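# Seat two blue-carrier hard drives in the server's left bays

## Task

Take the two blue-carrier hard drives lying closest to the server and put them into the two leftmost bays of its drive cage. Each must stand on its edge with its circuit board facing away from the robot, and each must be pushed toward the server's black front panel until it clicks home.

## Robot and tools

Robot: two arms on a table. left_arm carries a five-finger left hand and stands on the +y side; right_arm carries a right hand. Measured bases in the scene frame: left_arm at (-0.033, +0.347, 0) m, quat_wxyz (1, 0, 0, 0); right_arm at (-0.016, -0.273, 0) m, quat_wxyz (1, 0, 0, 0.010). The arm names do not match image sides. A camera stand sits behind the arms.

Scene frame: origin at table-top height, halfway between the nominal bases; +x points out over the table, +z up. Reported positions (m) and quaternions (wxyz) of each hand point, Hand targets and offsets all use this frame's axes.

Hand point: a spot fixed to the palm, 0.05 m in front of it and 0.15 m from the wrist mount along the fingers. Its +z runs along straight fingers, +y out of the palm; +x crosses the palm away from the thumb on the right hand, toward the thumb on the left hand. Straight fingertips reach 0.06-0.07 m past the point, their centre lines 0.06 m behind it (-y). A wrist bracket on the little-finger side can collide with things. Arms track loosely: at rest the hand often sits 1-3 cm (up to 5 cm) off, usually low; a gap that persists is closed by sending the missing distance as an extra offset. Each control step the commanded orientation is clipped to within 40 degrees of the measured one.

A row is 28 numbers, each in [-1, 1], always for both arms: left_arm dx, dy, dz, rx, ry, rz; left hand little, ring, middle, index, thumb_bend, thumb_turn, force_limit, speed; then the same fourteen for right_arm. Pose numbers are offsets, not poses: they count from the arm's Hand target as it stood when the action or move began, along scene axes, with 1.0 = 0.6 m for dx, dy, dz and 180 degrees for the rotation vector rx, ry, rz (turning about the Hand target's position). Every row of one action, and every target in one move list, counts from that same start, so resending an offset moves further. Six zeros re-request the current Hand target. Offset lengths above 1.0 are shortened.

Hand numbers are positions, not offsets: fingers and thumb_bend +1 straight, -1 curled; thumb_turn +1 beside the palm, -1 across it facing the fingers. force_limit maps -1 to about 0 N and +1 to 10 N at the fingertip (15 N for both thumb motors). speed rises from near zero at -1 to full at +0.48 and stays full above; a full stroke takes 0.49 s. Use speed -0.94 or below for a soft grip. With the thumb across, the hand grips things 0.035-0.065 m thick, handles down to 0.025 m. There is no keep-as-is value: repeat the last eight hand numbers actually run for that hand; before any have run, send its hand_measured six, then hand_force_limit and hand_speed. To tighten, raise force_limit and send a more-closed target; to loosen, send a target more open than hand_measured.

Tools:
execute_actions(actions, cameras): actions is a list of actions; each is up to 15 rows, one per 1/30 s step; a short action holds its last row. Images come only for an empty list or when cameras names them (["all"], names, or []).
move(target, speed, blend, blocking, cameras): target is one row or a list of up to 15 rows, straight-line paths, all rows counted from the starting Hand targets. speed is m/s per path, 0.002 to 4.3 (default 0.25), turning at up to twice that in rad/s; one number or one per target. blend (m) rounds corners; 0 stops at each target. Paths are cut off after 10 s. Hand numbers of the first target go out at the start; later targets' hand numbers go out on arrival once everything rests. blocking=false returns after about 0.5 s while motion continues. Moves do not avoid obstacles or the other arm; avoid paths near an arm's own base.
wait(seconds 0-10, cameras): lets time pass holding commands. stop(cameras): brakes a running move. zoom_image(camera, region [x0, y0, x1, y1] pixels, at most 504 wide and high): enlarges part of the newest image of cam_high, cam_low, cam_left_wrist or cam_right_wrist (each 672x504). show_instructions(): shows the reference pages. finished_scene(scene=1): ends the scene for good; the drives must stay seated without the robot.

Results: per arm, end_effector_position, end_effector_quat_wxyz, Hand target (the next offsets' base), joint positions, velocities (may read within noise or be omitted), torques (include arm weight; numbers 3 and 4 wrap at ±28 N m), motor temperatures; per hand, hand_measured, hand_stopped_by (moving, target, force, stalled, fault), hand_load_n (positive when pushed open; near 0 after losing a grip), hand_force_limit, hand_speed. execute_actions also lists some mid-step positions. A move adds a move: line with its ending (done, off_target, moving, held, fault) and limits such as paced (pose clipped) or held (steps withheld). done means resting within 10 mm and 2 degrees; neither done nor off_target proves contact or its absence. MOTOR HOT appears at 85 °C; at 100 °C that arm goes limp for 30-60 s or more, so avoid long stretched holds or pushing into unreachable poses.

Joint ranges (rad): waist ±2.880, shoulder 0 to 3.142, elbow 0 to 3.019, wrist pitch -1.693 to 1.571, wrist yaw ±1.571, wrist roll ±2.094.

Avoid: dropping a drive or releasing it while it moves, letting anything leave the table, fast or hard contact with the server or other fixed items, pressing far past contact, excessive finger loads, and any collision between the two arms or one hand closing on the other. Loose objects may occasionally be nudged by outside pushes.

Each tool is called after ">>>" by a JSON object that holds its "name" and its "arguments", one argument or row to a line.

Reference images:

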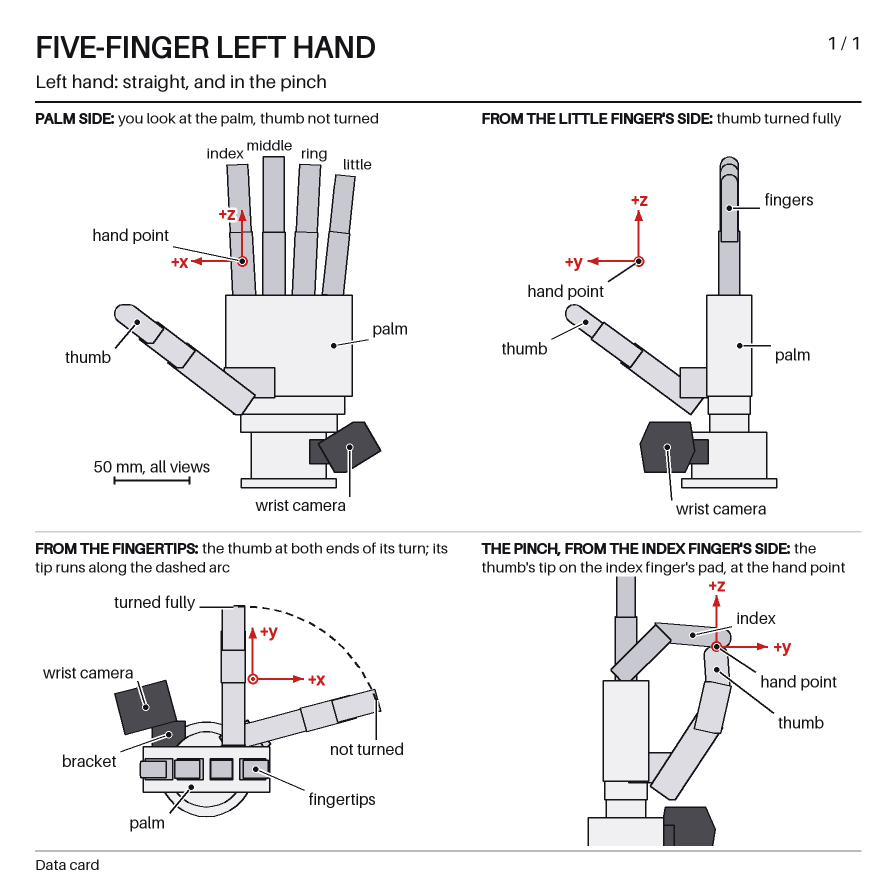

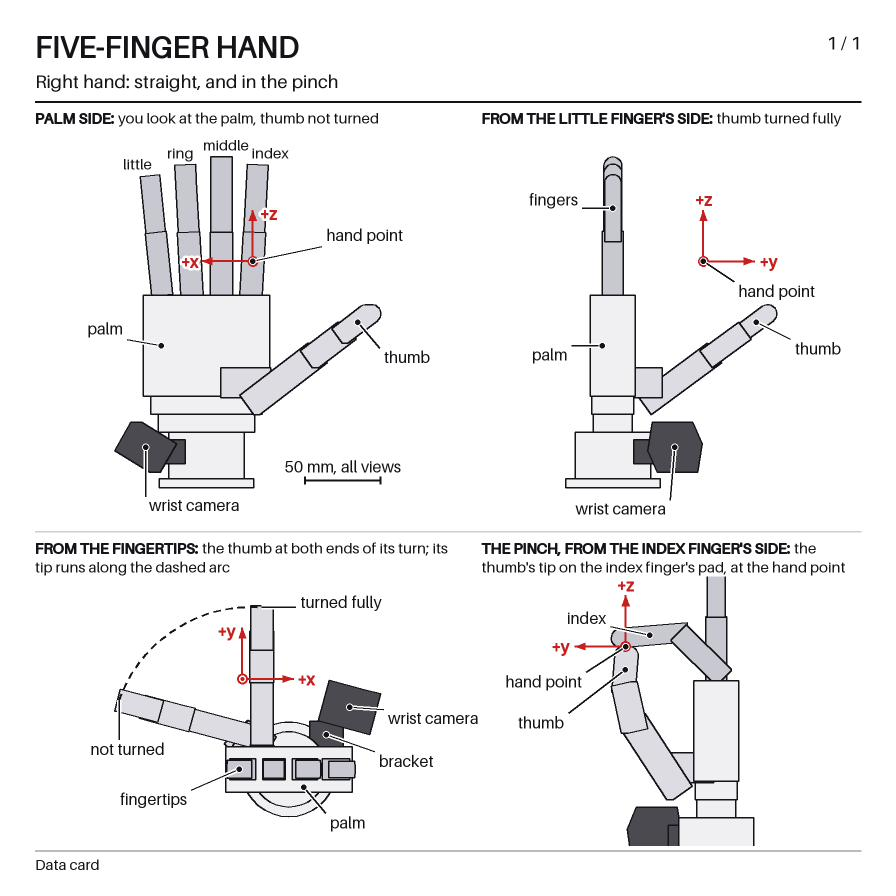

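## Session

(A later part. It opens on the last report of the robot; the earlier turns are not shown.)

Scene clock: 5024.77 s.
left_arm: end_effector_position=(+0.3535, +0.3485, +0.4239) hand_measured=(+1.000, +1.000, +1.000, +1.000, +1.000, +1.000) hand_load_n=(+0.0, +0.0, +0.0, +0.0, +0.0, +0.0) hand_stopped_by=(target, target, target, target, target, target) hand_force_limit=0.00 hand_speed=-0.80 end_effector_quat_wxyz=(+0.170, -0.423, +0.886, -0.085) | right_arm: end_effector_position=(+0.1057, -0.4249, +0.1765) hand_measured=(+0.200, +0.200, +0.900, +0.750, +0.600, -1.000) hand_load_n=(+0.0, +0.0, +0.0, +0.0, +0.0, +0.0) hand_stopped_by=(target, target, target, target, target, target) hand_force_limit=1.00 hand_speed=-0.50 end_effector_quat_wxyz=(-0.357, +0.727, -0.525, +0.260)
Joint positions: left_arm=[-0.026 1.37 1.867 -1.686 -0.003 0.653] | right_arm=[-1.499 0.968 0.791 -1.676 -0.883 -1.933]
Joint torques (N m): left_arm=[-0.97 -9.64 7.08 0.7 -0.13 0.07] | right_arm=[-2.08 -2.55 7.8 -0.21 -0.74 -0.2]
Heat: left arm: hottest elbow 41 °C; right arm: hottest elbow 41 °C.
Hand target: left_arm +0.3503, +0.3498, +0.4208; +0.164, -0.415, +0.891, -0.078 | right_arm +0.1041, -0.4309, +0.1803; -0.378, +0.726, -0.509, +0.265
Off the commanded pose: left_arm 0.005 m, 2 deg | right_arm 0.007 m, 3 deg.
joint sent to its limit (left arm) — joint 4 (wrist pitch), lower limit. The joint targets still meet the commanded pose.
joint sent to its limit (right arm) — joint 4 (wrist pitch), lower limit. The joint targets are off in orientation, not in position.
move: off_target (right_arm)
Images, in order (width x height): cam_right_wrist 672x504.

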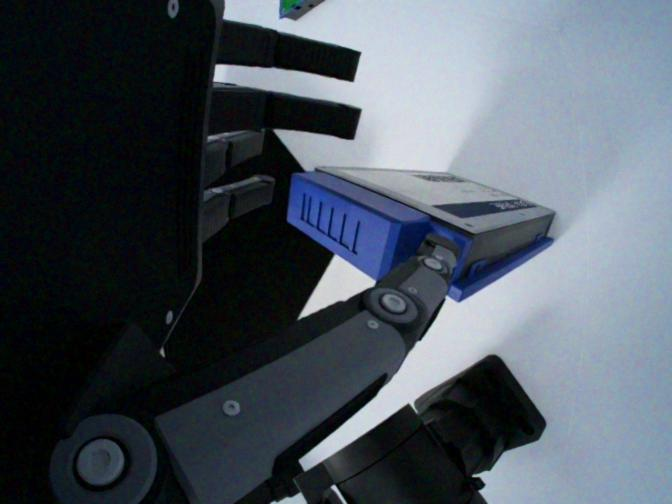

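>>> {"name": "move", "arguments": {
  "target": [0,0,0,0,0,0,1,1,1,1,1,1,0,-0.8,0.009,0.005,-0.010,0,0,0,0.2,0.2,0.9,0.75,0.6,-1,1.0,-0.5],
  "speed": 0.04,
  "cameras": ["cam_right_wrist"]
}}

>>> {"name": "zoom_image", "arguments": {
  "camera": "cam_right_wrist",
  "region": [200, 140, 500, 320]
}}

Scene clock: 5049.20 s.
left_arm: end_effector_position=(+0.3535, +0.3485, +0.4239) hand_measured=(+1.000, +1.000, +1.000, +1.000, +1.000, +1.000) hand_load_n=(+0.0, +0.0, +0.0, +0.0, +0.0, +0.0) hand_stopped_by=(target, target, target, target, target, target) hand_force_limit=0.00 hand_speed=-0.80 end_effector_quat_wxyz=(+0.170, -0.423, +0.886, -0.085) | right_arm: end_effector_position=(+0.1094, -0.4276, +0.1752) hand_measured=(+0.200, +0.200, +0.900, +0.750, +0.600, -1.000) hand_load_n=(+0.0, +0.0, +0.0, +0.0, +0.0, +0.0) hand_stopped_by=(target, target, target, target, target, target) hand_force_limit=1.00 hand_speed=-0.50 end_effector_quat_wxyz=(-0.366, +0.726, -0.518, +0.266)
Joint positions: left_arm=[-0.026 1.37 1.867 -1.686 -0.003 0.653] | right_arm=[-1.499 0.988 0.791 -1.676 -0.904 -1.958]
Joint torques (N m): left_arm=[-1.08 -9.58 7.06 0.73 -0.14 0.07] | right_arm=[-1.08 -2.78 6.67 -0.25 -0.74 -0.18]
Heat: left arm: hottest elbow 41 °C; right arm: hottest elbow 40 °C.
Hand target: left_arm +0.3503, +0.3498, +0.4208; +0.164, -0.415, +0.891, -0.078 | right_arm +0.1095, -0.4279, +0.1743; -0.378, +0.726, -0.509, +0.265
Off the commanded pose: left_arm 0.005 m, 2 deg | right_arm 0.001 m, 2 deg.
joint sent to its limit (left arm) — joint 4 (wrist pitch), lower limit. The joint targets still meet the commanded pose.
joint sent to its limit (right arm) — joint 4 (wrist pitch), lower limit. The joint targets still meet the commanded pose.
move: done
Images, in order (width x height): cam_right_wrist 672x504.

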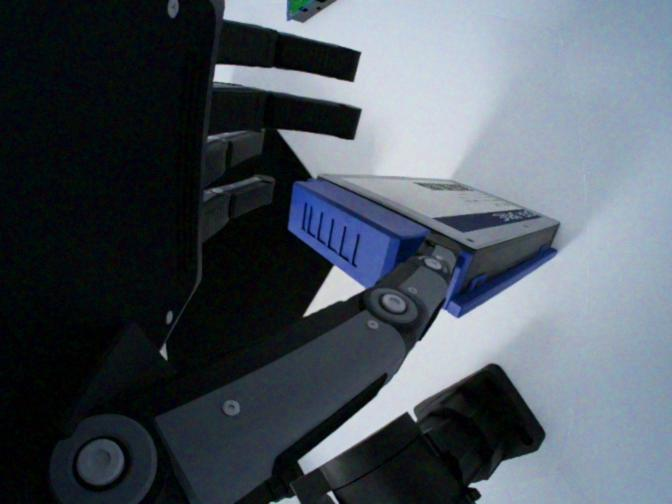

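Scaled by 1.680 from the camera's 672x504 image, which has a finer 960x720 frame.

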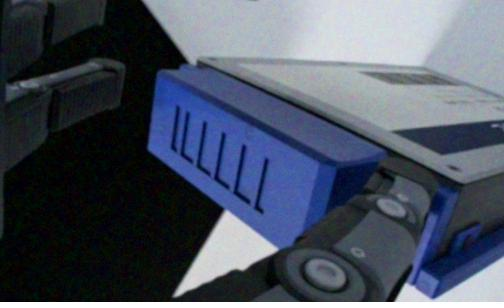

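>>> {"name": "execute_actions", "arguments": {
  "actions": [
    [[0,0,0,0,0,0,1,1,1,1,1,1,0,-0.8,0,0,0,0,0,0,0.2,0.2,0.9,0.2,0.6,-1,1.0,-0.5]],
    [[0,0,0,0,0,0,1,1,1,1,1,1,0,-0.8,0,0,0,0,0,0,0.2,0.2,0.9,0.2,0.6,-1,1.0,-0.5]]
  ],
  "cameras": ["cam_right_wrist"]
}}

Scene clock: 5063.20 s.
left_arm: end_effector_position=(+0.3535, +0.3485, +0.4239) hand_measured=(+1.000, +1.000, +1.000, +1.000, +1.000, +1.000) hand_load_n=(+0.0, +0.0, +0.0, +0.0, +0.0, +0.0) hand_stopped_by=(target, target, target, target, target, target) hand_force_limit=0.00 hand_speed=-0.80 end_effector_quat_wxyz=(+0.170, -0.423, +0.886, -0.085) | right_arm: end_effector_position=(+0.1110, -0.4277, +0.1761) hand_measured=(+0.200, +0.200, +0.900, +0.434, +0.602, -1.000) hand_load_n=(+0.0, +0.0, +0.0, +9.5, +8.0, -1.0) hand_stopped_by=(target, target, target, force, target, target) hand_force_limit=1.00 hand_speed=-0.50 end_effector_quat_wxyz=(-0.368, +0.724, -0.517, +0.270)
Joint positions: left_arm=[-0.026 1.37 1.867 -1.686 -0.003 0.653] | right_arm=[-1.499 0.988 0.791 -1.676 -0.912 -1.959]
Joint torques (N m): left_arm=[-1.03 -9.52 7.04 0.73 -0.15 0.07] | right_arm=[-1.03 -2.78 6.65 -0.24 -0.38 -0.19]
Heat: left arm: hottest elbow 41 °C; right arm: hottest elbow 40 °C.
Hand target: left_arm +0.3503, +0.3498, +0.4208; +0.164, -0.415, +0.891, -0.078 | right_arm +0.1095, -0.4279, +0.1743; -0.378, +0.726, -0.509, +0.265
Off the commanded pose: left_arm 0.005 m, 2 deg | right_arm 0.002 m, 2 deg.
joint sent to its limit (left arm) — joint 4 (wrist pitch), lower limit. The joint targets still meet the commanded pose.
joint sent to its limit (right arm) — joint 4 (wrist pitch), lower limit. The joint targets still meet the commanded pose.
Step readings (end_effector_position of left_arm | right_arm):
0: (+0.3535, +0.3485, +0.4239) | (+0.1094, -0.4277, +0.1752)
1: (+0.3535, +0.3485, +0.4239) | (+0.1094, -0.4277, +0.1752)
2: (+0.3535, +0.3485, +0.4239) | (+0.1094, -0.4277, +0.1752)
4: (+0.3535, +0.3485, +0.4239) | (+0.1095, -0.4277, +0.1752)
8: (+0.3535, +0.3485, +0.4239) | (+0.1107, -0.4277, +0.1760)
15: (+0.3535, +0.3485, +0.4239) | (+0.1110, -0.4277, +0.1761)
16: (+0.3535, +0.3485, +0.4239) | (+0.1110, -0.4277, +0.1761)
17: (+0.3535, +0.3485, +0.4239) | (+0.1110, -0.4277, +0.1761)
19: (+0.3535, +0.3485, +0.4239) | (+0.1110, -0.4277, +0.1761)
23: (+0.3535, +0.3485, +0.4239) | (+0.1110, -0.4277, +0.1761)
30: (+0.3535, +0.3485, +0.4239) | (+0.1110, -0.4277, +0.1761)
Images, in order (width x height): cam_right_wrist 672x504.

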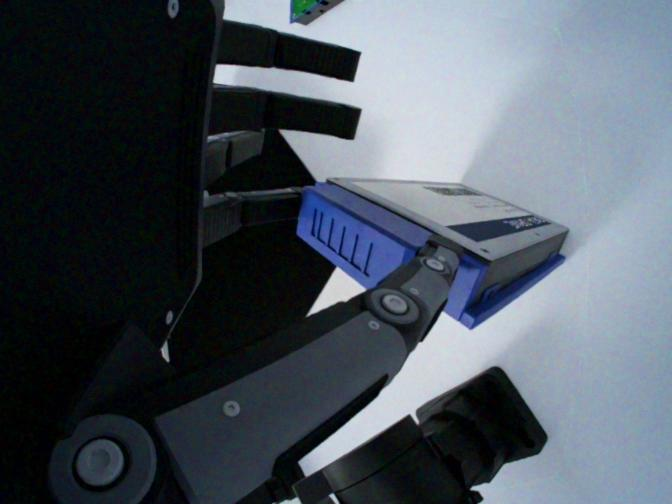

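>>> {"name": "execute_actions", "arguments": {
  "actions": [
    [[0,0,0,0,0,0,1,1,1,1,1,1,0,-0.8,0,0,0,0,0,0,0.2,0.2,0.9,0.1,0.6,-1,1.0,-0.2]],
    [[0,0,0,0,0,0,1,1,1,1,1,1,0,-0.8,0,0,0,0,0,0,0.2,0.2,0.9,0.1,0.6,-1,1.0,-0.2]]
  ]
}}

Scene clock: 5073.23 s.
left_arm: end_effector_position=(+0.3535, +0.3485, +0.4239) hand_measured=(+1.000, +1.000, +1.000, +1.000, +1.000, +1.000) hand_load_n=(+0.0, +0.0, +0.0, +0.0, +0.0, +0.0) hand_stopped_by=(target, target, target, target, target, target) hand_force_limit=0.00 hand_speed=-0.80 end_effector_quat_wxyz=(+0.170, -0.423, +0.886, -0.085) | right_arm: end_effector_position=(+0.1114, -0.4277, +0.1764) hand_measured=(+0.200, +0.200, +0.900, +0.414, +0.604, -1.000) hand_load_n=(+0.0, +0.0, +0.0, +17.0, +13.0, -1.0) hand_stopped_by=(target, target, target, force, target, target) hand_force_limit=1.00 hand_speed=-0.20 end_effector_quat_wxyz=(-0.368, +0.724, -0.517, +0.270)
Joint positions: left_arm=[-0.026 1.37 1.867 -1.686 -0.003 0.653] | right_arm=[-1.499 0.988 0.791 -1.676 -0.914 -1.959]
Joint torques (N m): left_arm=[-1.08 -9.58 7.08 0.72 -0.13 0.07] | right_arm=[-1.14 -2.78 6.65 -0.23 -0.31 -0.19]
Heat: left arm: hottest elbow 41 °C; right arm: hottest elbow 40 °C.
Hand target: left_arm +0.3503, +0.3498, +0.4208; +0.164, -0.415, +0.891, -0.078 | right_arm +0.1095, -0.4279, +0.1743; -0.378, +0.726, -0.509, +0.265
Off the commanded pose: left_arm 0.005 m, 2 deg | right_arm 0.003 m, 2 deg.
joint sent to its limit (left arm) — joint 4 (wrist pitch), lower limit. The joint targets still meet the commanded pose.
joint sent to its limit (right arm) — joint 4 (wrist pitch), lower limit. The joint targets still meet the commanded pose.
Step readings (end_effector_position of left_arm | right_arm):
0: (+0.3535, +0.3485, +0.4239) | (+0.1110, -0.4277, +0.1761)
1: (+0.3535, +0.3485, +0.4239) | (+0.1110, -0.4277, +0.1761)
2: (+0.3535, +0.3485, +0.4239) | (+0.1110, -0.4277, +0.1761)
4: (+0.3535, +0.3485, +0.4239) | (+0.1114, -0.4277, +0.1764)
8: (+0.3535, +0.3485, +0.4239) | (+0.1114, -0.4277, +0.1764)
15: (+0.3535, +0.3485, +0.4239) | (+0.1114, -0.4277, +0.1764)
16: (+0.3535, +0.3485, +0.4239) | (+0.1114, -0.4277, +0.1764)
17: (+0.3535, +0.3485, +0.4239) | (+0.1114, -0.4277, +0.1764)
19: (+0.3535, +0.3485, +0.4239) | (+0.1114, -0.4277, +0.1764)
23: (+0.3535, +0.3485, +0.4239) | (+0.1114, -0.4277, +0.1764)
30: (+0.3535, +0.3485, +0.4239) | (+0.1114, -0.4277, +0.1764)

>>> {"name": "move", "arguments": {
  "target": [
    [0,0,0,0,0,0,1,1,1,1,1,1,0,-0.8,0.03,-0.04,0.10,0,0,0,0.2,0.2,0.9,0.1,0.6,-1,1.0,-0.2]
  ],
  "speed": 0.05,
  "cameras": ["cam_right_wrist","cam_high"]
}}

Scene clock: 5102.00 s.
left_arm: end_effector_position=(+0.3535, +0.3485, +0.4239) hand_measured=(+1.000, +1.000, +1.000, +1.000, +1.000, +1.000) hand_load_n=(+0.0, +0.0, +0.0, +0.0, +0.0, +0.0) hand_stopped_by=(target, target, target, target, target, target) hand_force_limit=0.00 hand_speed=-0.80 end_effector_quat_wxyz=(+0.170, -0.423, +0.886, -0.085) | right_arm: end_effector_position=(+0.1255, -0.4445, +0.2194) hand_measured=(+0.200, +0.200, +0.900, +0.412, +0.600, -1.000) hand_load_n=(+0.0, +0.0, +0.0, +0.0, +0.0, +0.0) hand_stopped_by=(target, target, target, force, target, target) hand_force_limit=1.00 hand_speed=-0.20 end_effector_quat_wxyz=(-0.355, +0.721, -0.533, +0.263)
Joint positions: left_arm=[-0.026 1.37 1.867 -1.686 -0.003 0.653] | right_arm=[-1.429 0.988 0.92 -1.676 -0.904 -1.791]
Joint torques (N m): left_arm=[-1.14 -9.58 7.01 0.73 -0.14 0.07] | right_arm=[-0.56 -4.54 9.85 0.01 -0.72 0.08]
Heat: left arm: hottest elbow 41 °C; right arm: hottest elbow 39 °C.
Hand target: left_arm +0.3503, +0.3498, +0.4208; +0.164, -0.415, +0.891, -0.078 | right_arm +0.1275, -0.4519, +0.2343; -0.378, +0.726, -0.509, +0.265
Off the commanded pose: left_arm 0.005 m, 2 deg | right_arm 0.017 m, 4 deg.
joint sent to its limit (left arm) — joint 4 (wrist pitch), lower limit. The joint targets still meet the commanded pose.
joint sent to its limit (right arm) — joint 4 (wrist pitch), lower limit. The joint targets are off in orientation, not in position.
move: off_target (right_arm)
Images, in order (width x height): cam_high 672x504, cam_right_wrist 672x504.

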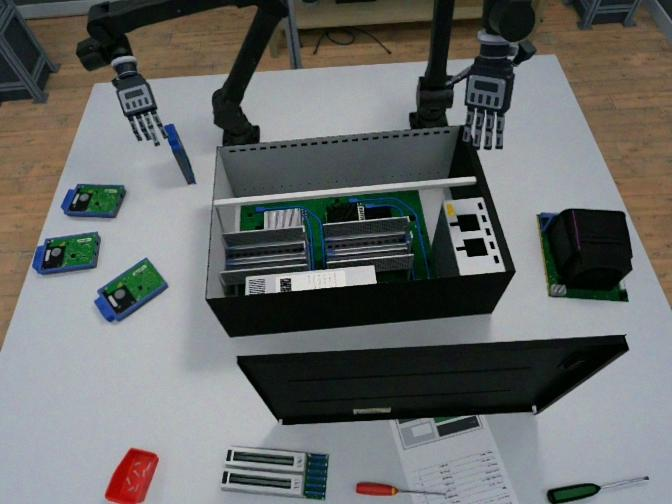

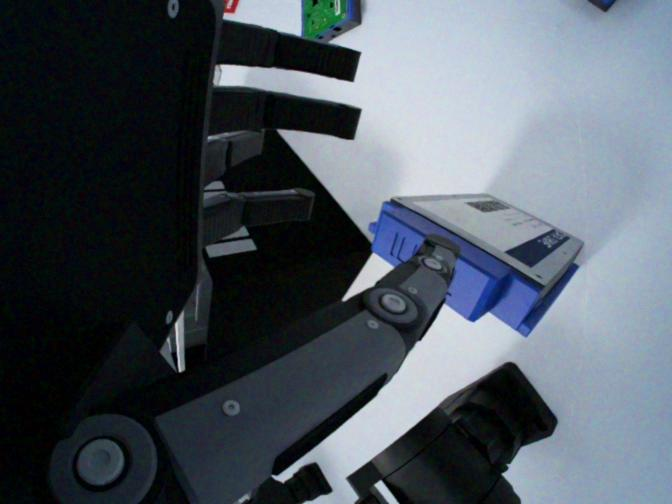

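>>> {"name": "zoom_image", "arguments": {
  "camera": "cam_right_wrist",
  "region": [340, 170, 620, 350]
}}

Scaled by 1.800 from the camera's 672x504 image, which has a finer 960x720 frame.

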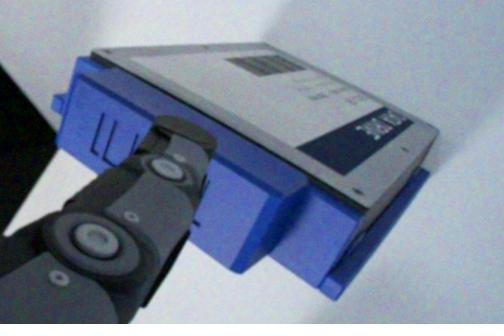

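>>> {"name": "move", "arguments": {
  "target": [
    [0,0,0,0,0,0,1,1,1,1,1,1,0,-0.8,0,0,0,0,0,0,0.2,0.2,0.9,0.75,0.6,-1,1.0,-0.2],
    [0,0,0,0,0,0,1,1,1,1,1,1,0,-0.8,-0.035,0.018,-0.02,0,0,-0.061,0.2,0.2,0.9,0.75,0.6,-1,1.0,-0.2]
  ],
  "speed": 0.05,
  "cameras": ["cam_right_wrist"]
}}

>>> {"name": "zoom_image", "arguments": {
  "camera": "cam_right_wrist",
  "region": [280, 150, 560, 330]
}}

Scene clock: 5204.43 s.
left_arm: end_effector_position=(+0.3535, +0.3485, +0.4239) hand_measured=(+1.000, +1.000, +1.000, +1.000, +1.000, +1.000) hand_load_n=(+0.0, +0.0, -0.5, +0.0, -0.5, +0.0) hand_stopped_by=(target, target, target, target, target, target) hand_force_limit=0.00 hand_speed=-0.80 end_effector_quat_wxyz=(+0.170, -0.423, +0.886, -0.085) | right_arm: end_effector_position=(+0.1085, -0.4428, +0.2195) hand_measured=(+0.200, +0.200, +0.900, +0.750, +0.600, -1.000) hand_load_n=(+0.0, +0.0, +0.0, +0.0, +0.0, +0.0) hand_stopped_by=(target, target, target, target, target, target) hand_force_limit=1.00 hand_speed=-0.20 end_effector_quat_wxyz=(-0.343, +0.679, -0.576, +0.298)
Joint positions: left_arm=[-0.026 1.37 1.867 -1.686 -0.003 0.653] | right_arm=[-1.551 0.925 0.877 -1.676 -0.936 -1.773]
Joint torques (N m): left_arm=[-1.08 -9.64 7.06 0.75 -0.13 0.08] | right_arm=[-2.08 -4.31 6.94 0.06 -0.78 0.08]
Heat: left arm: hottest elbow 41 °C; right arm: hottest elbow 42 °C.
Hand target: left_arm +0.3503, +0.3498, +0.4208; +0.164, -0.415, +0.891, -0.078 | right_arm +0.1065, -0.4411, +0.2222; -0.351, +0.674, -0.576, +0.300
Off the commanded pose: left_arm 0.005 m, 2 deg | right_arm 0.004 m, 1 deg.
joint sent to its limit (left arm) — joint 4 (wrist pitch), lower limit. The joint targets still meet the commanded pose.
joint sent to its limit (right arm) — joint 4 (wrist pitch), lower limit. The joint targets still meet the commanded pose.
move: done
Images, in order (width x height): cam_right_wrist 672x504.

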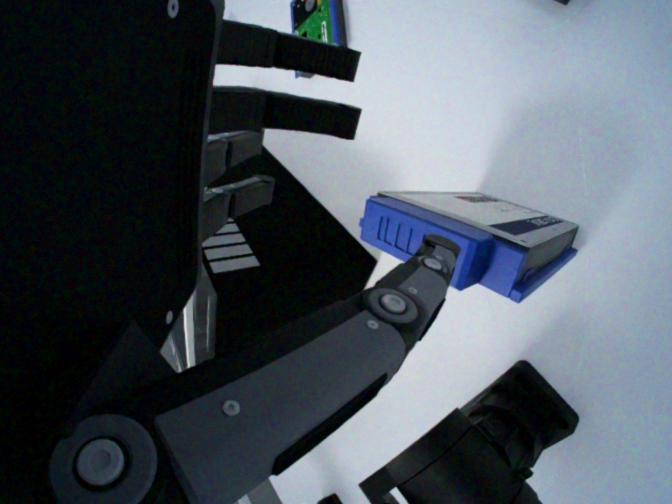

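Scaled by 1.800 from the camera's 672x504 image, which has a finer 960x720 frame.

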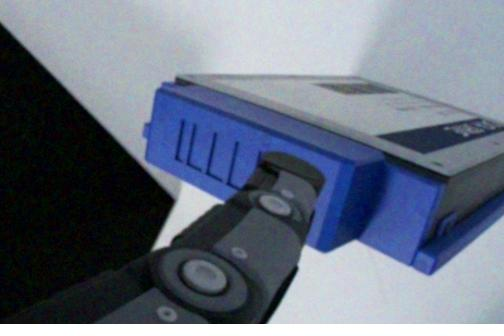

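>>> {"name": "move", "arguments": {
  "target": [
    [0,0,0,0,0,0,1,1,1,1,1,1,0,-0.8,-0.0185,0.007,-0.035,0,0,0,0.2,0.2,0.9,0.75,0.6,-1,1.0,-0.2],
    [0,0,0,0,0,0,1,1,1,1,1,1,0,-0.8,-0.0185,0.007,-0.086,0,0,0,0.2,0.2,0.9,0.75,0.6,-1,1.0,-0.2]
  ],
  "speed": 0.05,
  "cameras": ["cam_right_wrist"]
}}

>>> {"name": "zoom_image", "arguments": {
  "camera": "cam_right_wrist",
  "region": [260, 130, 540, 310]
}}

Scene clock: 5242.40 s.
left_arm: end_effector_position=(+0.3535, +0.3485, +0.4239) hand_measured=(+1.000, +1.000, +1.000, +1.000, +1.000, +1.000) hand_load_n=(+0.0, +0.0, +0.0, +0.0, +0.0, +0.0) hand_stopped_by=(target, target, target, target, target, target) hand_force_limit=0.00 hand_speed=-0.80 end_effector_quat_wxyz=(+0.170, -0.423, +0.886, -0.085) | right_arm: end_effector_position=(+0.0966, -0.4329, +0.1726) hand_measured=(+0.200, +0.200, +0.900, +0.750, +0.600, -1.000) hand_load_n=(+0.0, +0.0, +0.0, +0.0, +0.0, +0.0) hand_stopped_by=(target, target, target, target, target, target) hand_force_limit=1.00 hand_speed=-0.20 end_effector_quat_wxyz=(-0.353, +0.674, -0.578, +0.296)
Joint positions: left_arm=[-0.026 1.37 1.867 -1.686 -0.003 0.653] | right_arm=[-1.614 0.947 0.755 -1.638 -0.933 -1.878]
Joint torques (N m): left_arm=[-0.91 -9.58 7.06 0.72 -0.13 0.07] | right_arm=[-2.08 -2.32 6.69 0.36 -0.76 -0.19]
Heat: left arm: hottest elbow 41 °C; right arm: hottest elbow 39 °C.
Hand target: left_arm +0.3503, +0.3498, +0.4208; +0.164, -0.415, +0.891, -0.078 | right_arm +0.0954, -0.4370, +0.1706; -0.351, +0.674, -0.576, +0.300
Off the commanded pose: left_arm 0.005 m, 2 deg | right_arm 0.005 m, 0 deg.
joint sent to its limit (left arm) — joint 4 (wrist pitch), lower limit. The joint targets still meet the commanded pose.
move: done
Images, in order (width x height): cam_right_wrist 672x504.

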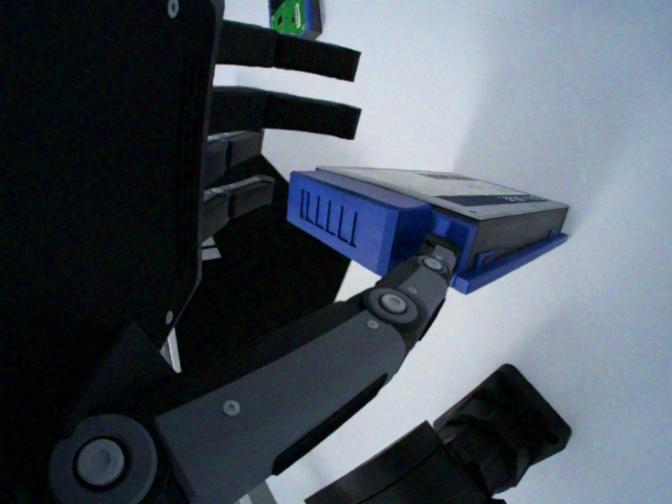

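Scaled by 1.800 from the camera's 672x504 image, which has a finer 960x720 frame.

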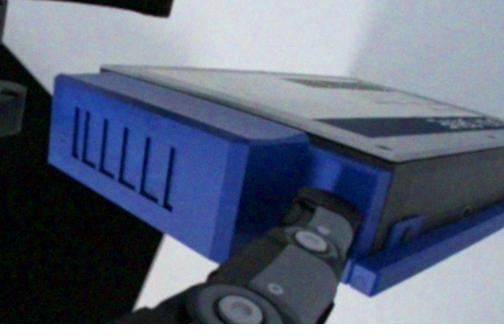

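>>> {"name": "move", "arguments": {
  "target": [0,0,0,0,0,0,1,1,1,1,1,1,0,-0.8,0.012,-0.010,-0.010,0,0,0,0.2,0.2,0.9,0.75,0.6,-1,1.0,-0.2],
  "speed": 0.04,
  "cameras": ["cam_right_wrist"]
}}

>>> {"name": "zoom_image", "arguments": {
  "camera": "cam_right_wrist",
  "region": [260, 130, 540, 310]
}}

Scene clock: 5258.67 s.
left_arm: end_effector_position=(+0.3535, +0.3485, +0.4239) hand_measured=(+1.000, +1.000, +1.000, +1.000, +1.000, +1.000) hand_load_n=(+0.0, +0.0, +0.0, +0.0, +0.0, +0.0) hand_stopped_by=(target, target, target, target, target, target) hand_force_limit=0.00 hand_speed=-0.80 end_effector_quat_wxyz=(+0.170, -0.423, +0.886, -0.085) | right_arm: end_effector_position=(+0.1003, -0.4421, +0.1687) hand_measured=(+0.200, +0.200, +0.900, +0.750, +0.600, -1.000) hand_load_n=(+0.0, +0.0, +0.0, +0.0, +0.5, +0.0) hand_stopped_by=(target, target, target, target, target, target) hand_force_limit=1.00 hand_speed=-0.20 end_effector_quat_wxyz=(-0.346, +0.674, -0.577, +0.305)
Joint positions: left_arm=[-0.026 1.37 1.867 -1.686 -0.003 0.653] | right_arm=[-1.601 0.953 0.752 -1.581 -0.942 -1.844]
Joint torques (N m): left_arm=[-1.08 -9.52 7.05 0.72 -0.14 0.07] | right_arm=[-0.21 -1.96 6.48 0.65 -0.74 0.01]
Heat: left arm: hottest elbow 41 °C; right arm: hottest elbow 39 °C.
Hand target: left_arm +0.3503, +0.3498, +0.4208; +0.164, -0.415, +0.891, -0.078 | right_arm +0.1027, -0.4428, +0.1646; -0.351, +0.674, -0.576, +0.300
Off the commanded pose: left_arm 0.005 m, 2 deg | right_arm 0.005 m, 1 deg.
joint sent to its limit (left arm) — joint 4 (wrist pitch), lower limit. The joint targets still meet the commanded pose.
move: done
Images, in order (width x height): cam_right_wrist 672x504.

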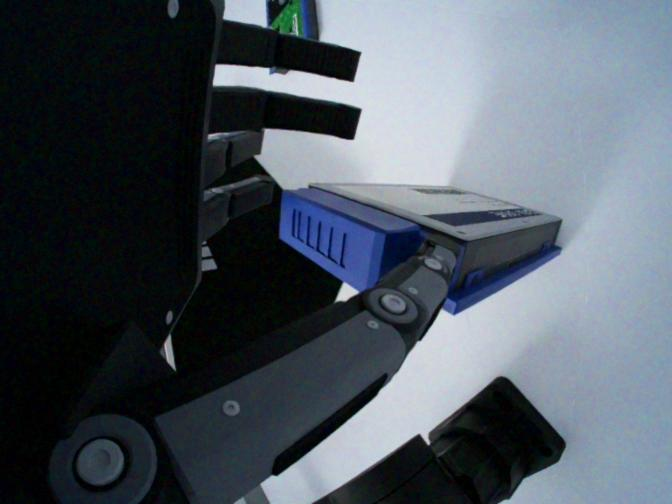

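Scaled by 1.800 from the camera's 672x504 image, which has a finer 960x720 frame.

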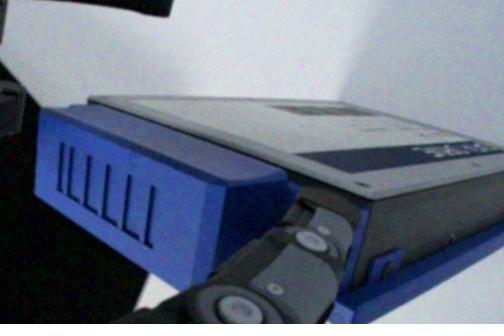

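>>> {"name": "move", "arguments": {
  "target": [0,0,0,0,0,0,1,1,1,1,1,1,0,-0.8,0.006,0.014,0.002,0,0,0,0.2,0.2,0.9,0.75,0.6,-1,1.0,-0.2],
  "speed": 0.04,
  "cameras": ["cam_right_wrist"]
}}

>>> {"name": "zoom_image", "arguments": {
  "camera": "cam_right_wrist",
  "region": [260, 130, 540, 310]
}}

Scene clock: 5271.70 s.
left_arm: end_effector_position=(+0.3535, +0.3485, +0.4239) hand_measured=(+1.000, +1.000, +1.000, +1.000, +1.000, +1.000) hand_load_n=(+0.0, +0.0, +0.0, +0.0, +0.0, +0.0) hand_stopped_by=(target, target, target, target, target, target) hand_force_limit=0.00 hand_speed=-0.80 end_effector_quat_wxyz=(+0.170, -0.423, +0.886, -0.085) | right_arm: end_effector_position=(+0.1037, -0.4395, +0.1691) hand_measured=(+0.200, +0.200, +0.900, +0.750, +0.600, -1.000) hand_load_n=(+0.0, +0.0, +0.0, +0.0, +0.5, -1.5) hand_stopped_by=(target, target, target, target, target, target) hand_force_limit=1.00 hand_speed=-0.20 end_effector_quat_wxyz=(-0.346, +0.676, -0.575, +0.305)
Joint positions: left_arm=[-0.026 1.37 1.867 -1.686 -0.003 0.653] | right_arm=[-1.585 0.941 0.747 -1.57 -0.945 -1.825]
Joint torques (N m): left_arm=[-1.14 -9.52 7.08 0.75 -0.14 0.06] | right_arm=[-0.15 -3.6 5.83 0.43 -0.75 0.11]
Heat: left arm: hottest elbow 41 °C; right arm: hottest elbow 39 °C.
Hand target: left_arm +0.3503, +0.3498, +0.4208; +0.164, -0.415, +0.891, -0.078 | right_arm +0.1062, -0.4345, +0.1658; -0.351, +0.674, -0.576, +0.300
Off the commanded pose: left_arm 0.005 m, 2 deg | right_arm 0.007 m, 1 deg.
joint sent to its limit (left arm) — joint 4 (wrist pitch), lower limit. The joint targets still meet the commanded pose.
move: done
Images, in order (width x height): cam_right_wrist 672x504.

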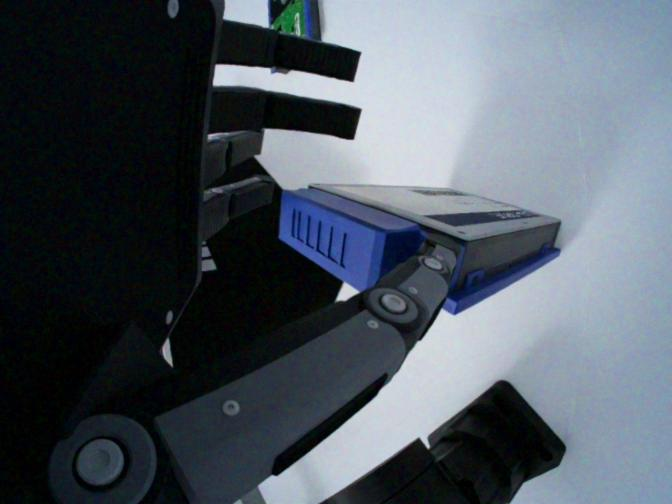

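Scaled by 1.800 from the camera's 672x504 image, which has a finer 960x720 frame.

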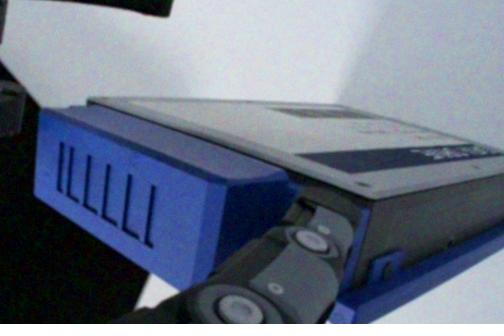

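>>> {"name": "move", "arguments": {
  "target": [
    [0,0,0,0,0,0,1,1,1,1,1,1,0,-0.8,-0.016,-0.003,0.002,0,0,0,0.2,0.2,0.9,0.75,0.6,-1,1.0,-0.2],
    [0,0,0,0,0,0,1,1,1,1,1,1,0,-0.8,-0.016,0.012,0.002,0,0,0,0.2,0.2,0.9,0.75,0.6,-1,1.0,-0.2]
  ],
  "speed": 0.04,
  "cameras": ["cam_right_wrist"]
}}

>>> {"name": "zoom_image", "arguments": {
  "camera": "cam_right_wrist",
  "region": [260, 130, 540, 310]
}}

Scene clock: 5290.07 s.
left_arm: end_effector_position=(+0.3535, +0.3485, +0.4239) hand_measured=(+1.000, +1.000, +1.000, +1.000, +1.000, +1.000) hand_load_n=(+0.0, +0.0, +0.0, +0.0, +0.0, +0.0) hand_stopped_by=(target, target, target, target, target, target) hand_force_limit=0.00 hand_speed=-0.80 end_effector_quat_wxyz=(+0.170, -0.423, +0.886, -0.085) | right_arm: end_effector_position=(+0.0983, -0.4322, +0.1694) hand_measured=(+0.200, +0.200, +0.900, +0.750, +0.600, -1.000) hand_load_n=(+0.0, +0.0, +0.0, +0.0, +0.0, -1.5) hand_stopped_by=(target, target, target, target, target, target) hand_force_limit=1.00 hand_speed=-0.20 end_effector_quat_wxyz=(-0.349, +0.676, -0.574, +0.303)
Joint positions: left_arm=[-0.026 1.37 1.867 -1.686 -0.003 0.653] | right_arm=[-1.61 0.933 0.74 -1.618 -0.94 -1.875]
Joint torques (N m): left_arm=[-0.97 -9.52 7.08 0.7 -0.14 0.08] | right_arm=[-1.9 -3.55 5.93 -0.49 -0.54 -0.14]
Heat: left arm: hottest elbow 41 °C; right arm: hottest elbow 38 °C.
Hand target: left_arm +0.3503, +0.3498, +0.4208; +0.164, -0.415, +0.891, -0.078 | right_arm +0.0967, -0.4273, +0.1671; -0.351, +0.674, -0.576, +0.300
Off the commanded pose: left_arm 0.005 m, 2 deg | right_arm 0.006 m, 1 deg.
joint sent to its limit (left arm) — joint 4 (wrist pitch), lower limit. The joint targets still meet the commanded pose.
move: done
Images, in order (width x height): cam_right_wrist 672x504.

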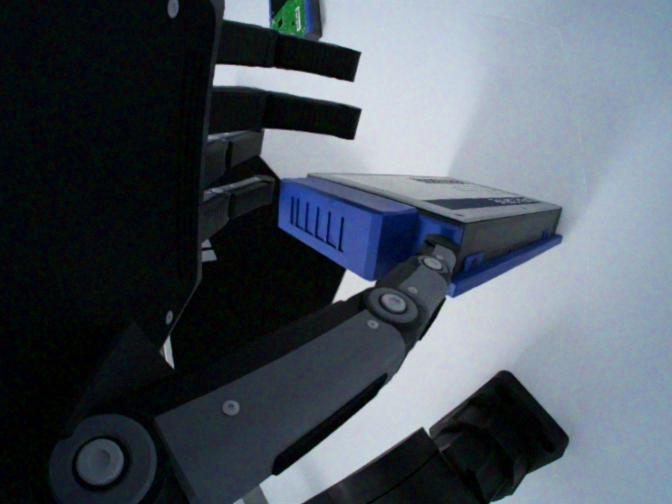

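Scaled by 1.800 from the camera's 672x504 image, which has a finer 960x720 frame.

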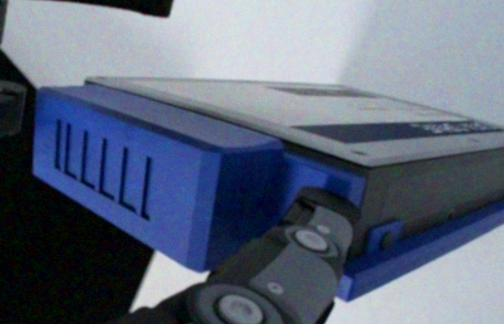

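>>> {"name": "execute_actions", "arguments": {
  "actions": [
    [[0,0,0,0,0,0,1,1,1,1,1,1,0,-0.8,0.005,0.0,0,0,0,0,0.2,0.2,0.9,0.2,0.6,-1,1.0,-0.5]],
    [[0,0,0,0,0,0,1,1,1,1,1,1,0,-0.8,0,0,0,0,0,0,0.2,0.2,0.9,0.2,0.6,-1,1.0,-0.5]]
  ],
  "cameras": ["cam_right_wrist"]
}}

>>> {"name": "zoom_image", "arguments": {
  "camera": "cam_right_wrist",
  "region": [260, 130, 540, 310]
}}

Scene clock: 5305.83 s.
left_arm: end_effector_position=(+0.3535, +0.3485, +0.4239) hand_measured=(+1.000, +1.000, +1.000, +1.000, +1.000, +1.000) hand_load_n=(+0.0, +0.0, +0.0, +0.0, +0.0, +0.0) hand_stopped_by=(target, target, target, target, target, target) hand_force_limit=0.00 hand_speed=-0.80 end_effector_quat_wxyz=(+0.170, -0.423, +0.886, -0.085) | right_arm: end_effector_position=(+0.1005, -0.4301, +0.1701) hand_measured=(+0.200, +0.200, +0.900, +0.442, +0.604, -1.000) hand_load_n=(+0.0, +0.0, +0.0, +15.5, +14.5, -1.0) hand_stopped_by=(target, target, target, force, target, target) hand_force_limit=1.00 hand_speed=-0.50 end_effector_quat_wxyz=(-0.353, +0.672, -0.575, +0.306)
Joint positions: left_arm=[-0.026 1.37 1.867 -1.686 -0.003 0.653] | right_arm=[-1.608 0.927 0.735 -1.618 -0.951 -1.869]
Joint torques (N m): left_arm=[-1.03 -9.52 7.05 0.72 -0.13 0.06] | right_arm=[-0.85 -3.37 6.15 0.24 -0.21 0.04]
Heat: left arm: hottest elbow 41 °C; right arm: hottest elbow 38 °C.
Hand target: left_arm +0.3503, +0.3498, +0.4208; +0.164, -0.415, +0.891, -0.078 | right_arm +0.0996, -0.4272, +0.1670; -0.351, +0.674, -0.576, +0.300
Off the commanded pose: left_arm 0.005 m, 2 deg | right_arm 0.004 m, 1 deg.
joint sent to its limit (left arm) — joint 4 (wrist pitch), lower limit. The joint targets still meet the commanded pose.
Step readings (end_effector_position of left_arm | right_arm):
0: (+0.3535, +0.3485, +0.4239) | (+0.0983, -0.4322, +0.1694)
1: (+0.3535, +0.3485, +0.4239) | (+0.0983, -0.4322, +0.1694)
2: (+0.3535, +0.3485, +0.4239) | (+0.0983, -0.4322, +0.1694)
4: (+0.3535, +0.3485, +0.4239) | (+0.0983, -0.4322, +0.1694)
8: (+0.3535, +0.3485, +0.4239) | (+0.1002, -0.4307, +0.1694)
15: (+0.3535, +0.3485, +0.4239) | (+0.1005, -0.4301, +0.1701)
16: (+0.3535, +0.3485, +0.4239) | (+0.1005, -0.4301, +0.1701)
17: (+0.3535, +0.3485, +0.4239) | (+0.1005, -0.4301, +0.1701)
19: (+0.3535, +0.3485, +0.4239) | (+0.1005, -0.4301, +0.1701)
23: (+0.3535, +0.3485, +0.4239) | (+0.1005, -0.4301, +0.1701)
30: (+0.3535, +0.3485, +0.4239) | (+0.1005, -0.4301, +0.1701)
Images, in order (width x height): cam_right_wrist 672x504.

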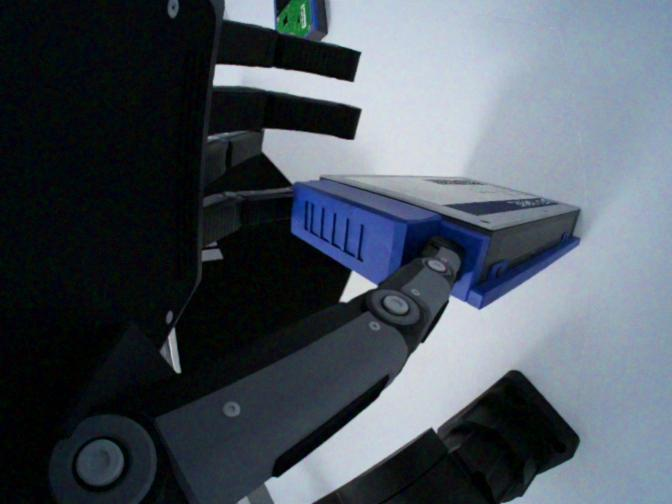

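Scaled by 1.800 from the camera's 672x504 image, which has a finer 960x720 frame.

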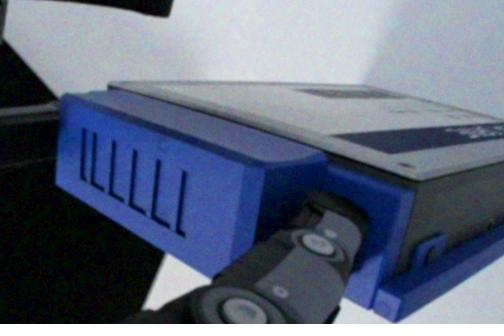

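>>> {"name": "move", "arguments": {
  "target": [0,0,0,0,0,0,1,1,1,1,1,1,0,-0.8,0.0,-0.005,0.05,0,0,0,0.2,0.2,0.9,0.2,0.6,-1,1.0,-0.5],
  "speed": 0.03,
  "cameras": ["cam_right_wrist"]
}}

Scene clock: 5315.37 s.
left_arm: end_effector_position=(+0.3535, +0.3485, +0.4239) hand_measured=(+1.000, +1.000, +1.000, +1.000, +1.000, +1.000) hand_load_n=(+0.0, +0.0, +0.0, +0.0, +0.0, +0.0) hand_stopped_by=(target, target, target, target, target, target) hand_force_limit=0.00 hand_speed=-0.80 end_effector_quat_wxyz=(+0.170, -0.423, +0.886, -0.085) | right_arm: end_effector_position=(+0.0977, -0.4209, +0.1730) hand_measured=(+0.200, +0.200, +0.900, +0.442, +0.604, -1.000) hand_load_n=(+0.0, +0.0, +0.0, +12.0, +15.0, -0.5) hand_stopped_by=(target, target, target, force, target, target) hand_force_limit=1.00 hand_speed=-0.50 end_effector_quat_wxyz=(-0.361, +0.670, -0.582, +0.286)
Joint positions: left_arm=[-0.026 1.37 1.867 -1.686 -0.003 0.653] | right_arm=[-1.605 0.927 0.742 -1.662 -0.93 -1.866]
Joint torques (N m): left_arm=[-1.03 -9.52 7.04 0.72 -0.13 0.07] | right_arm=[-0.5 -4.48 10.89 -0.85 -1.02 0.24]
Heat: left arm: hottest elbow 41 °C; right arm: hottest elbow 38 °C.
Hand target: left_arm +0.3503, +0.3498, +0.4208; +0.164, -0.415, +0.891, -0.078 | right_arm +0.0996, -0.4303, +0.1971; -0.351, +0.674, -0.576, +0.300
Off the commanded pose: left_arm 0.005 m, 2 deg | right_arm 0.026 m, 2 deg.
joint sent to its limit (left arm) — joint 4 (wrist pitch), lower limit. The joint targets still meet the commanded pose.
joint sent to its limit (right arm) — joint 4 (wrist pitch), lower limit. The joint targets still meet the commanded pose.
move: off_target (right_arm)
Images, in order (width x height): cam_right_wrist 672x504.

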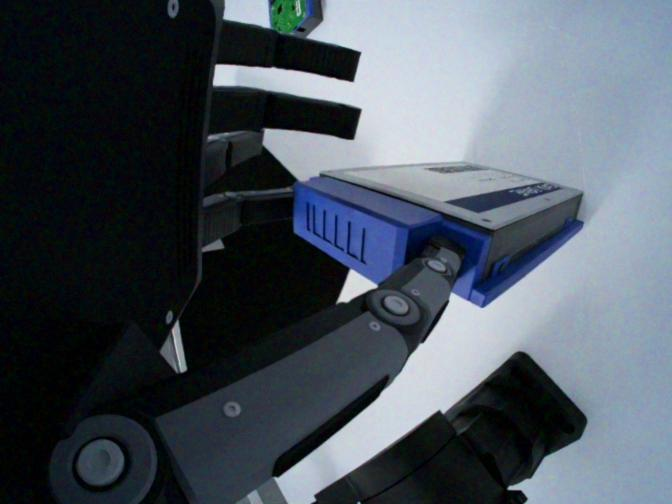

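>>> {"name": "move", "arguments": {
  "target": [0,0,0,0,0,0,1,1,1,1,1,1,0,-0.8,0.01,-0.02,0.05,0,0,0,0.2,0.2,0.9,0.1,0.6,-1,1.0,-0.5],
  "speed": 0.03,
  "cameras": ["cam_right_wrist","cam_high"]
}}

Scene clock: 5327.00 s.
left_arm: end_effector_position=(+0.3535, +0.3485, +0.4239) hand_measured=(+1.000, +1.000, +1.000, +1.000, +1.000, +1.000) hand_load_n=(+0.0, +0.0, +0.0, +0.0, +0.0, +0.0) hand_stopped_by=(target, target, target, target, target, target) hand_force_limit=0.00 hand_speed=-0.80 end_effector_quat_wxyz=(+0.170, -0.423, +0.886, -0.085) | right_arm: end_effector_position=(+0.1056, -0.4367, +0.2111) hand_measured=(+0.200, +0.200, +0.900, +0.440, +0.600, -1.000) hand_load_n=(+0.0, +0.0, +0.0, +0.0, +0.0, +0.0) hand_stopped_by=(target, target, target, force, target, target) hand_force_limit=1.00 hand_speed=-0.50 end_effector_quat_wxyz=(-0.348, +0.667, -0.589, +0.293)
Joint positions: left_arm=[-0.026 1.37 1.867 -1.686 -0.003 0.653] | right_arm=[-1.567 0.918 0.848 -1.671 -0.935 -1.757]
Joint torques (N m): left_arm=[-0.97 -9.47 7.05 0.77 -0.14 0.07] | right_arm=[-0.56 -3.96 9.91 -0.2 -0.58 0.07]
Heat: left arm: hottest elbow 41 °C; right arm: hottest elbow 38 °C.
Hand target: left_arm +0.3503, +0.3498, +0.4208; +0.164, -0.415, +0.891, -0.078 | right_arm +0.1056, -0.4423, +0.2271; -0.351, +0.674, -0.576, +0.300
Off the commanded pose: left_arm 0.005 m, 2 deg | right_arm 0.017 m, 2 deg.
joint sent to its limit (left arm) — joint 4 (wrist pitch), lower limit. The joint targets still meet the commanded pose.
joint sent to its limit (right arm) — joint 4 (wrist pitch), lower limit. The joint targets still meet the commanded pose.
move: off_target (right_arm)
Images, in order (width x height): cam_high 672x504, cam_right_wrist 672x504.

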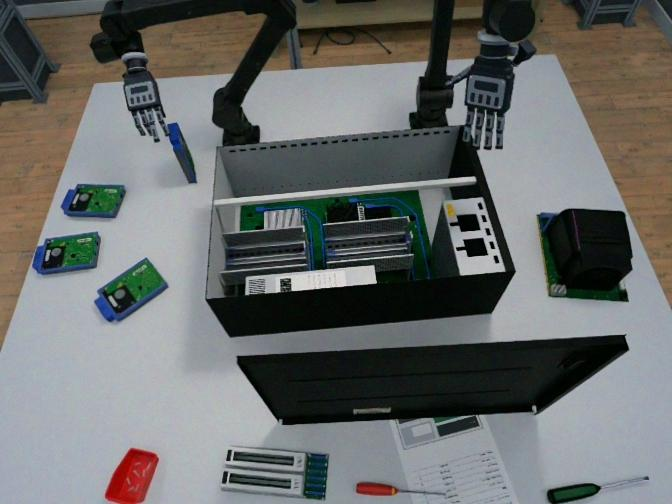

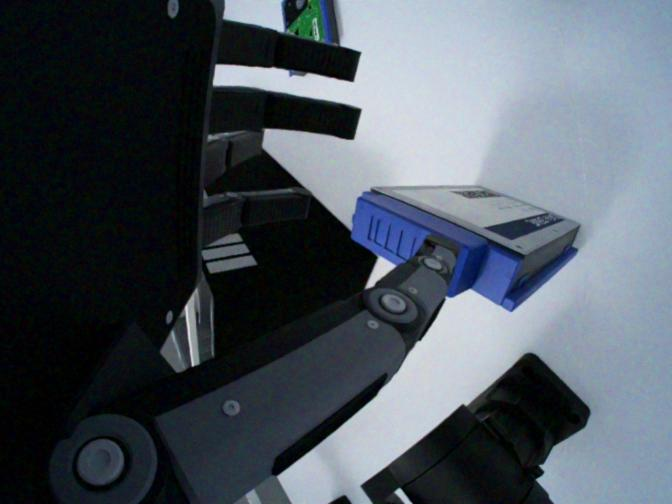

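>>> {"name": "zoom_image", "arguments": {
  "camera": "cam_right_wrist",
  "region": [320, 160, 600, 340]
}}

Scaled by 1.800 from the camera's 672x504 image, which has a finer 960x720 frame.

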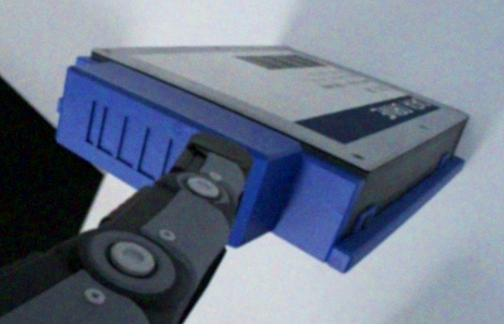

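>>> {"name": "move", "arguments": {
  "target": [
    [0,0,0,0,0,0,1,1,1,1,1,1,0,-0.8,0,0,0,0,0,0,0.2,0.2,0.9,0.75,0.6,-1,1.0,-0.2],
    [0,0,0,0,0,0,1,1,1,1,1,1,0,-0.8,-0.0235,0.016,-0.05,-0.0035,0.025,0,0.2,0.2,0.9,0.75,0.6,-1,1.0,-0.2],
    [0,0,0,0,0,0,1,1,1,1,1,1,0,-0.8,-0.0235,0.016,-0.103,-0.0035,0.025,0,0.2,0.2,0.9,0.75,0.6,-1,1.0,-0.2]
  ],
  "speed": 0.05,
  "cameras": ["cam_right_wrist"]
}}

>>> {"name": "zoom_image", "arguments": {
  "camera": "cam_right_wrist",
  "region": [260, 130, 540, 310]
}}

Scene clock: 5438.10 s.
left_arm: end_effector_position=(+0.3535, +0.3485, +0.4239) hand_measured=(+1.000, +1.000, +1.000, +1.000, +1.000, +1.000) hand_load_n=(+0.0, +0.0, +0.0, +0.0, +0.0, +0.0) hand_stopped_by=(target, target, target, target, target, target) hand_force_limit=0.00 hand_speed=-0.80 end_effector_quat_wxyz=(+0.170, -0.423, +0.886, -0.085) | right_arm: end_effector_position=(+0.0932, -0.4298, +0.1672) hand_measured=(+0.200, +0.200, +0.900, +0.750, +0.600, -1.000) hand_load_n=(+0.0, +0.0, +0.0, +0.0, -0.5, +0.0) hand_stopped_by=(target, target, target, target, target, target) hand_force_limit=1.00 hand_speed=-0.20 end_effector_quat_wxyz=(-0.329, +0.685, -0.590, +0.272)
Joint positions: left_arm=[-0.026 1.37 1.867 -1.686 -0.003 0.653] | right_arm=[-1.571 0.913 0.748 -1.586 -0.87 -1.785]
Joint torques (N m): left_arm=[-1.08 -9.52 7.06 0.72 -0.14 0.07] | right_arm=[-2.14 -2.78 6.64 0.5 -0.56 -0.19]
Heat: left arm: hottest elbow 41 °C; right arm: hottest elbow 42 °C.
Hand target: left_arm +0.3503, +0.3498, +0.4208; +0.164, -0.415, +0.891, -0.078 | right_arm +0.0915, -0.4327, +0.1652; -0.325, +0.687, -0.588, +0.276
Off the commanded pose: left_arm 0.005 m, 2 deg | right_arm 0.004 m, 1 deg.
joint sent to its limit (left arm) — joint 4 (wrist pitch), lower limit. The joint targets still meet the commanded pose.
move: done
Images, in order (width x height): cam_right_wrist 672x504.

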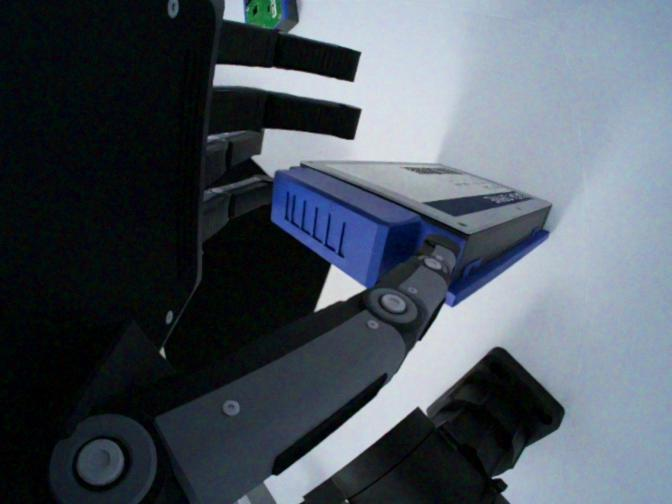

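Scaled by 1.800 from the camera's 672x504 image, which has a finer 960x720 frame.

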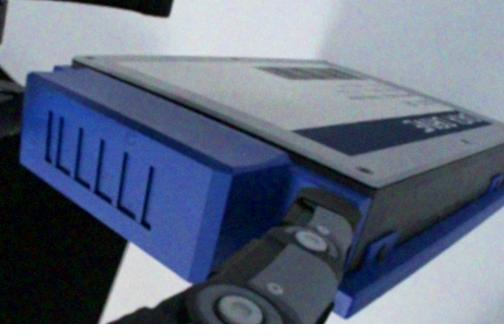

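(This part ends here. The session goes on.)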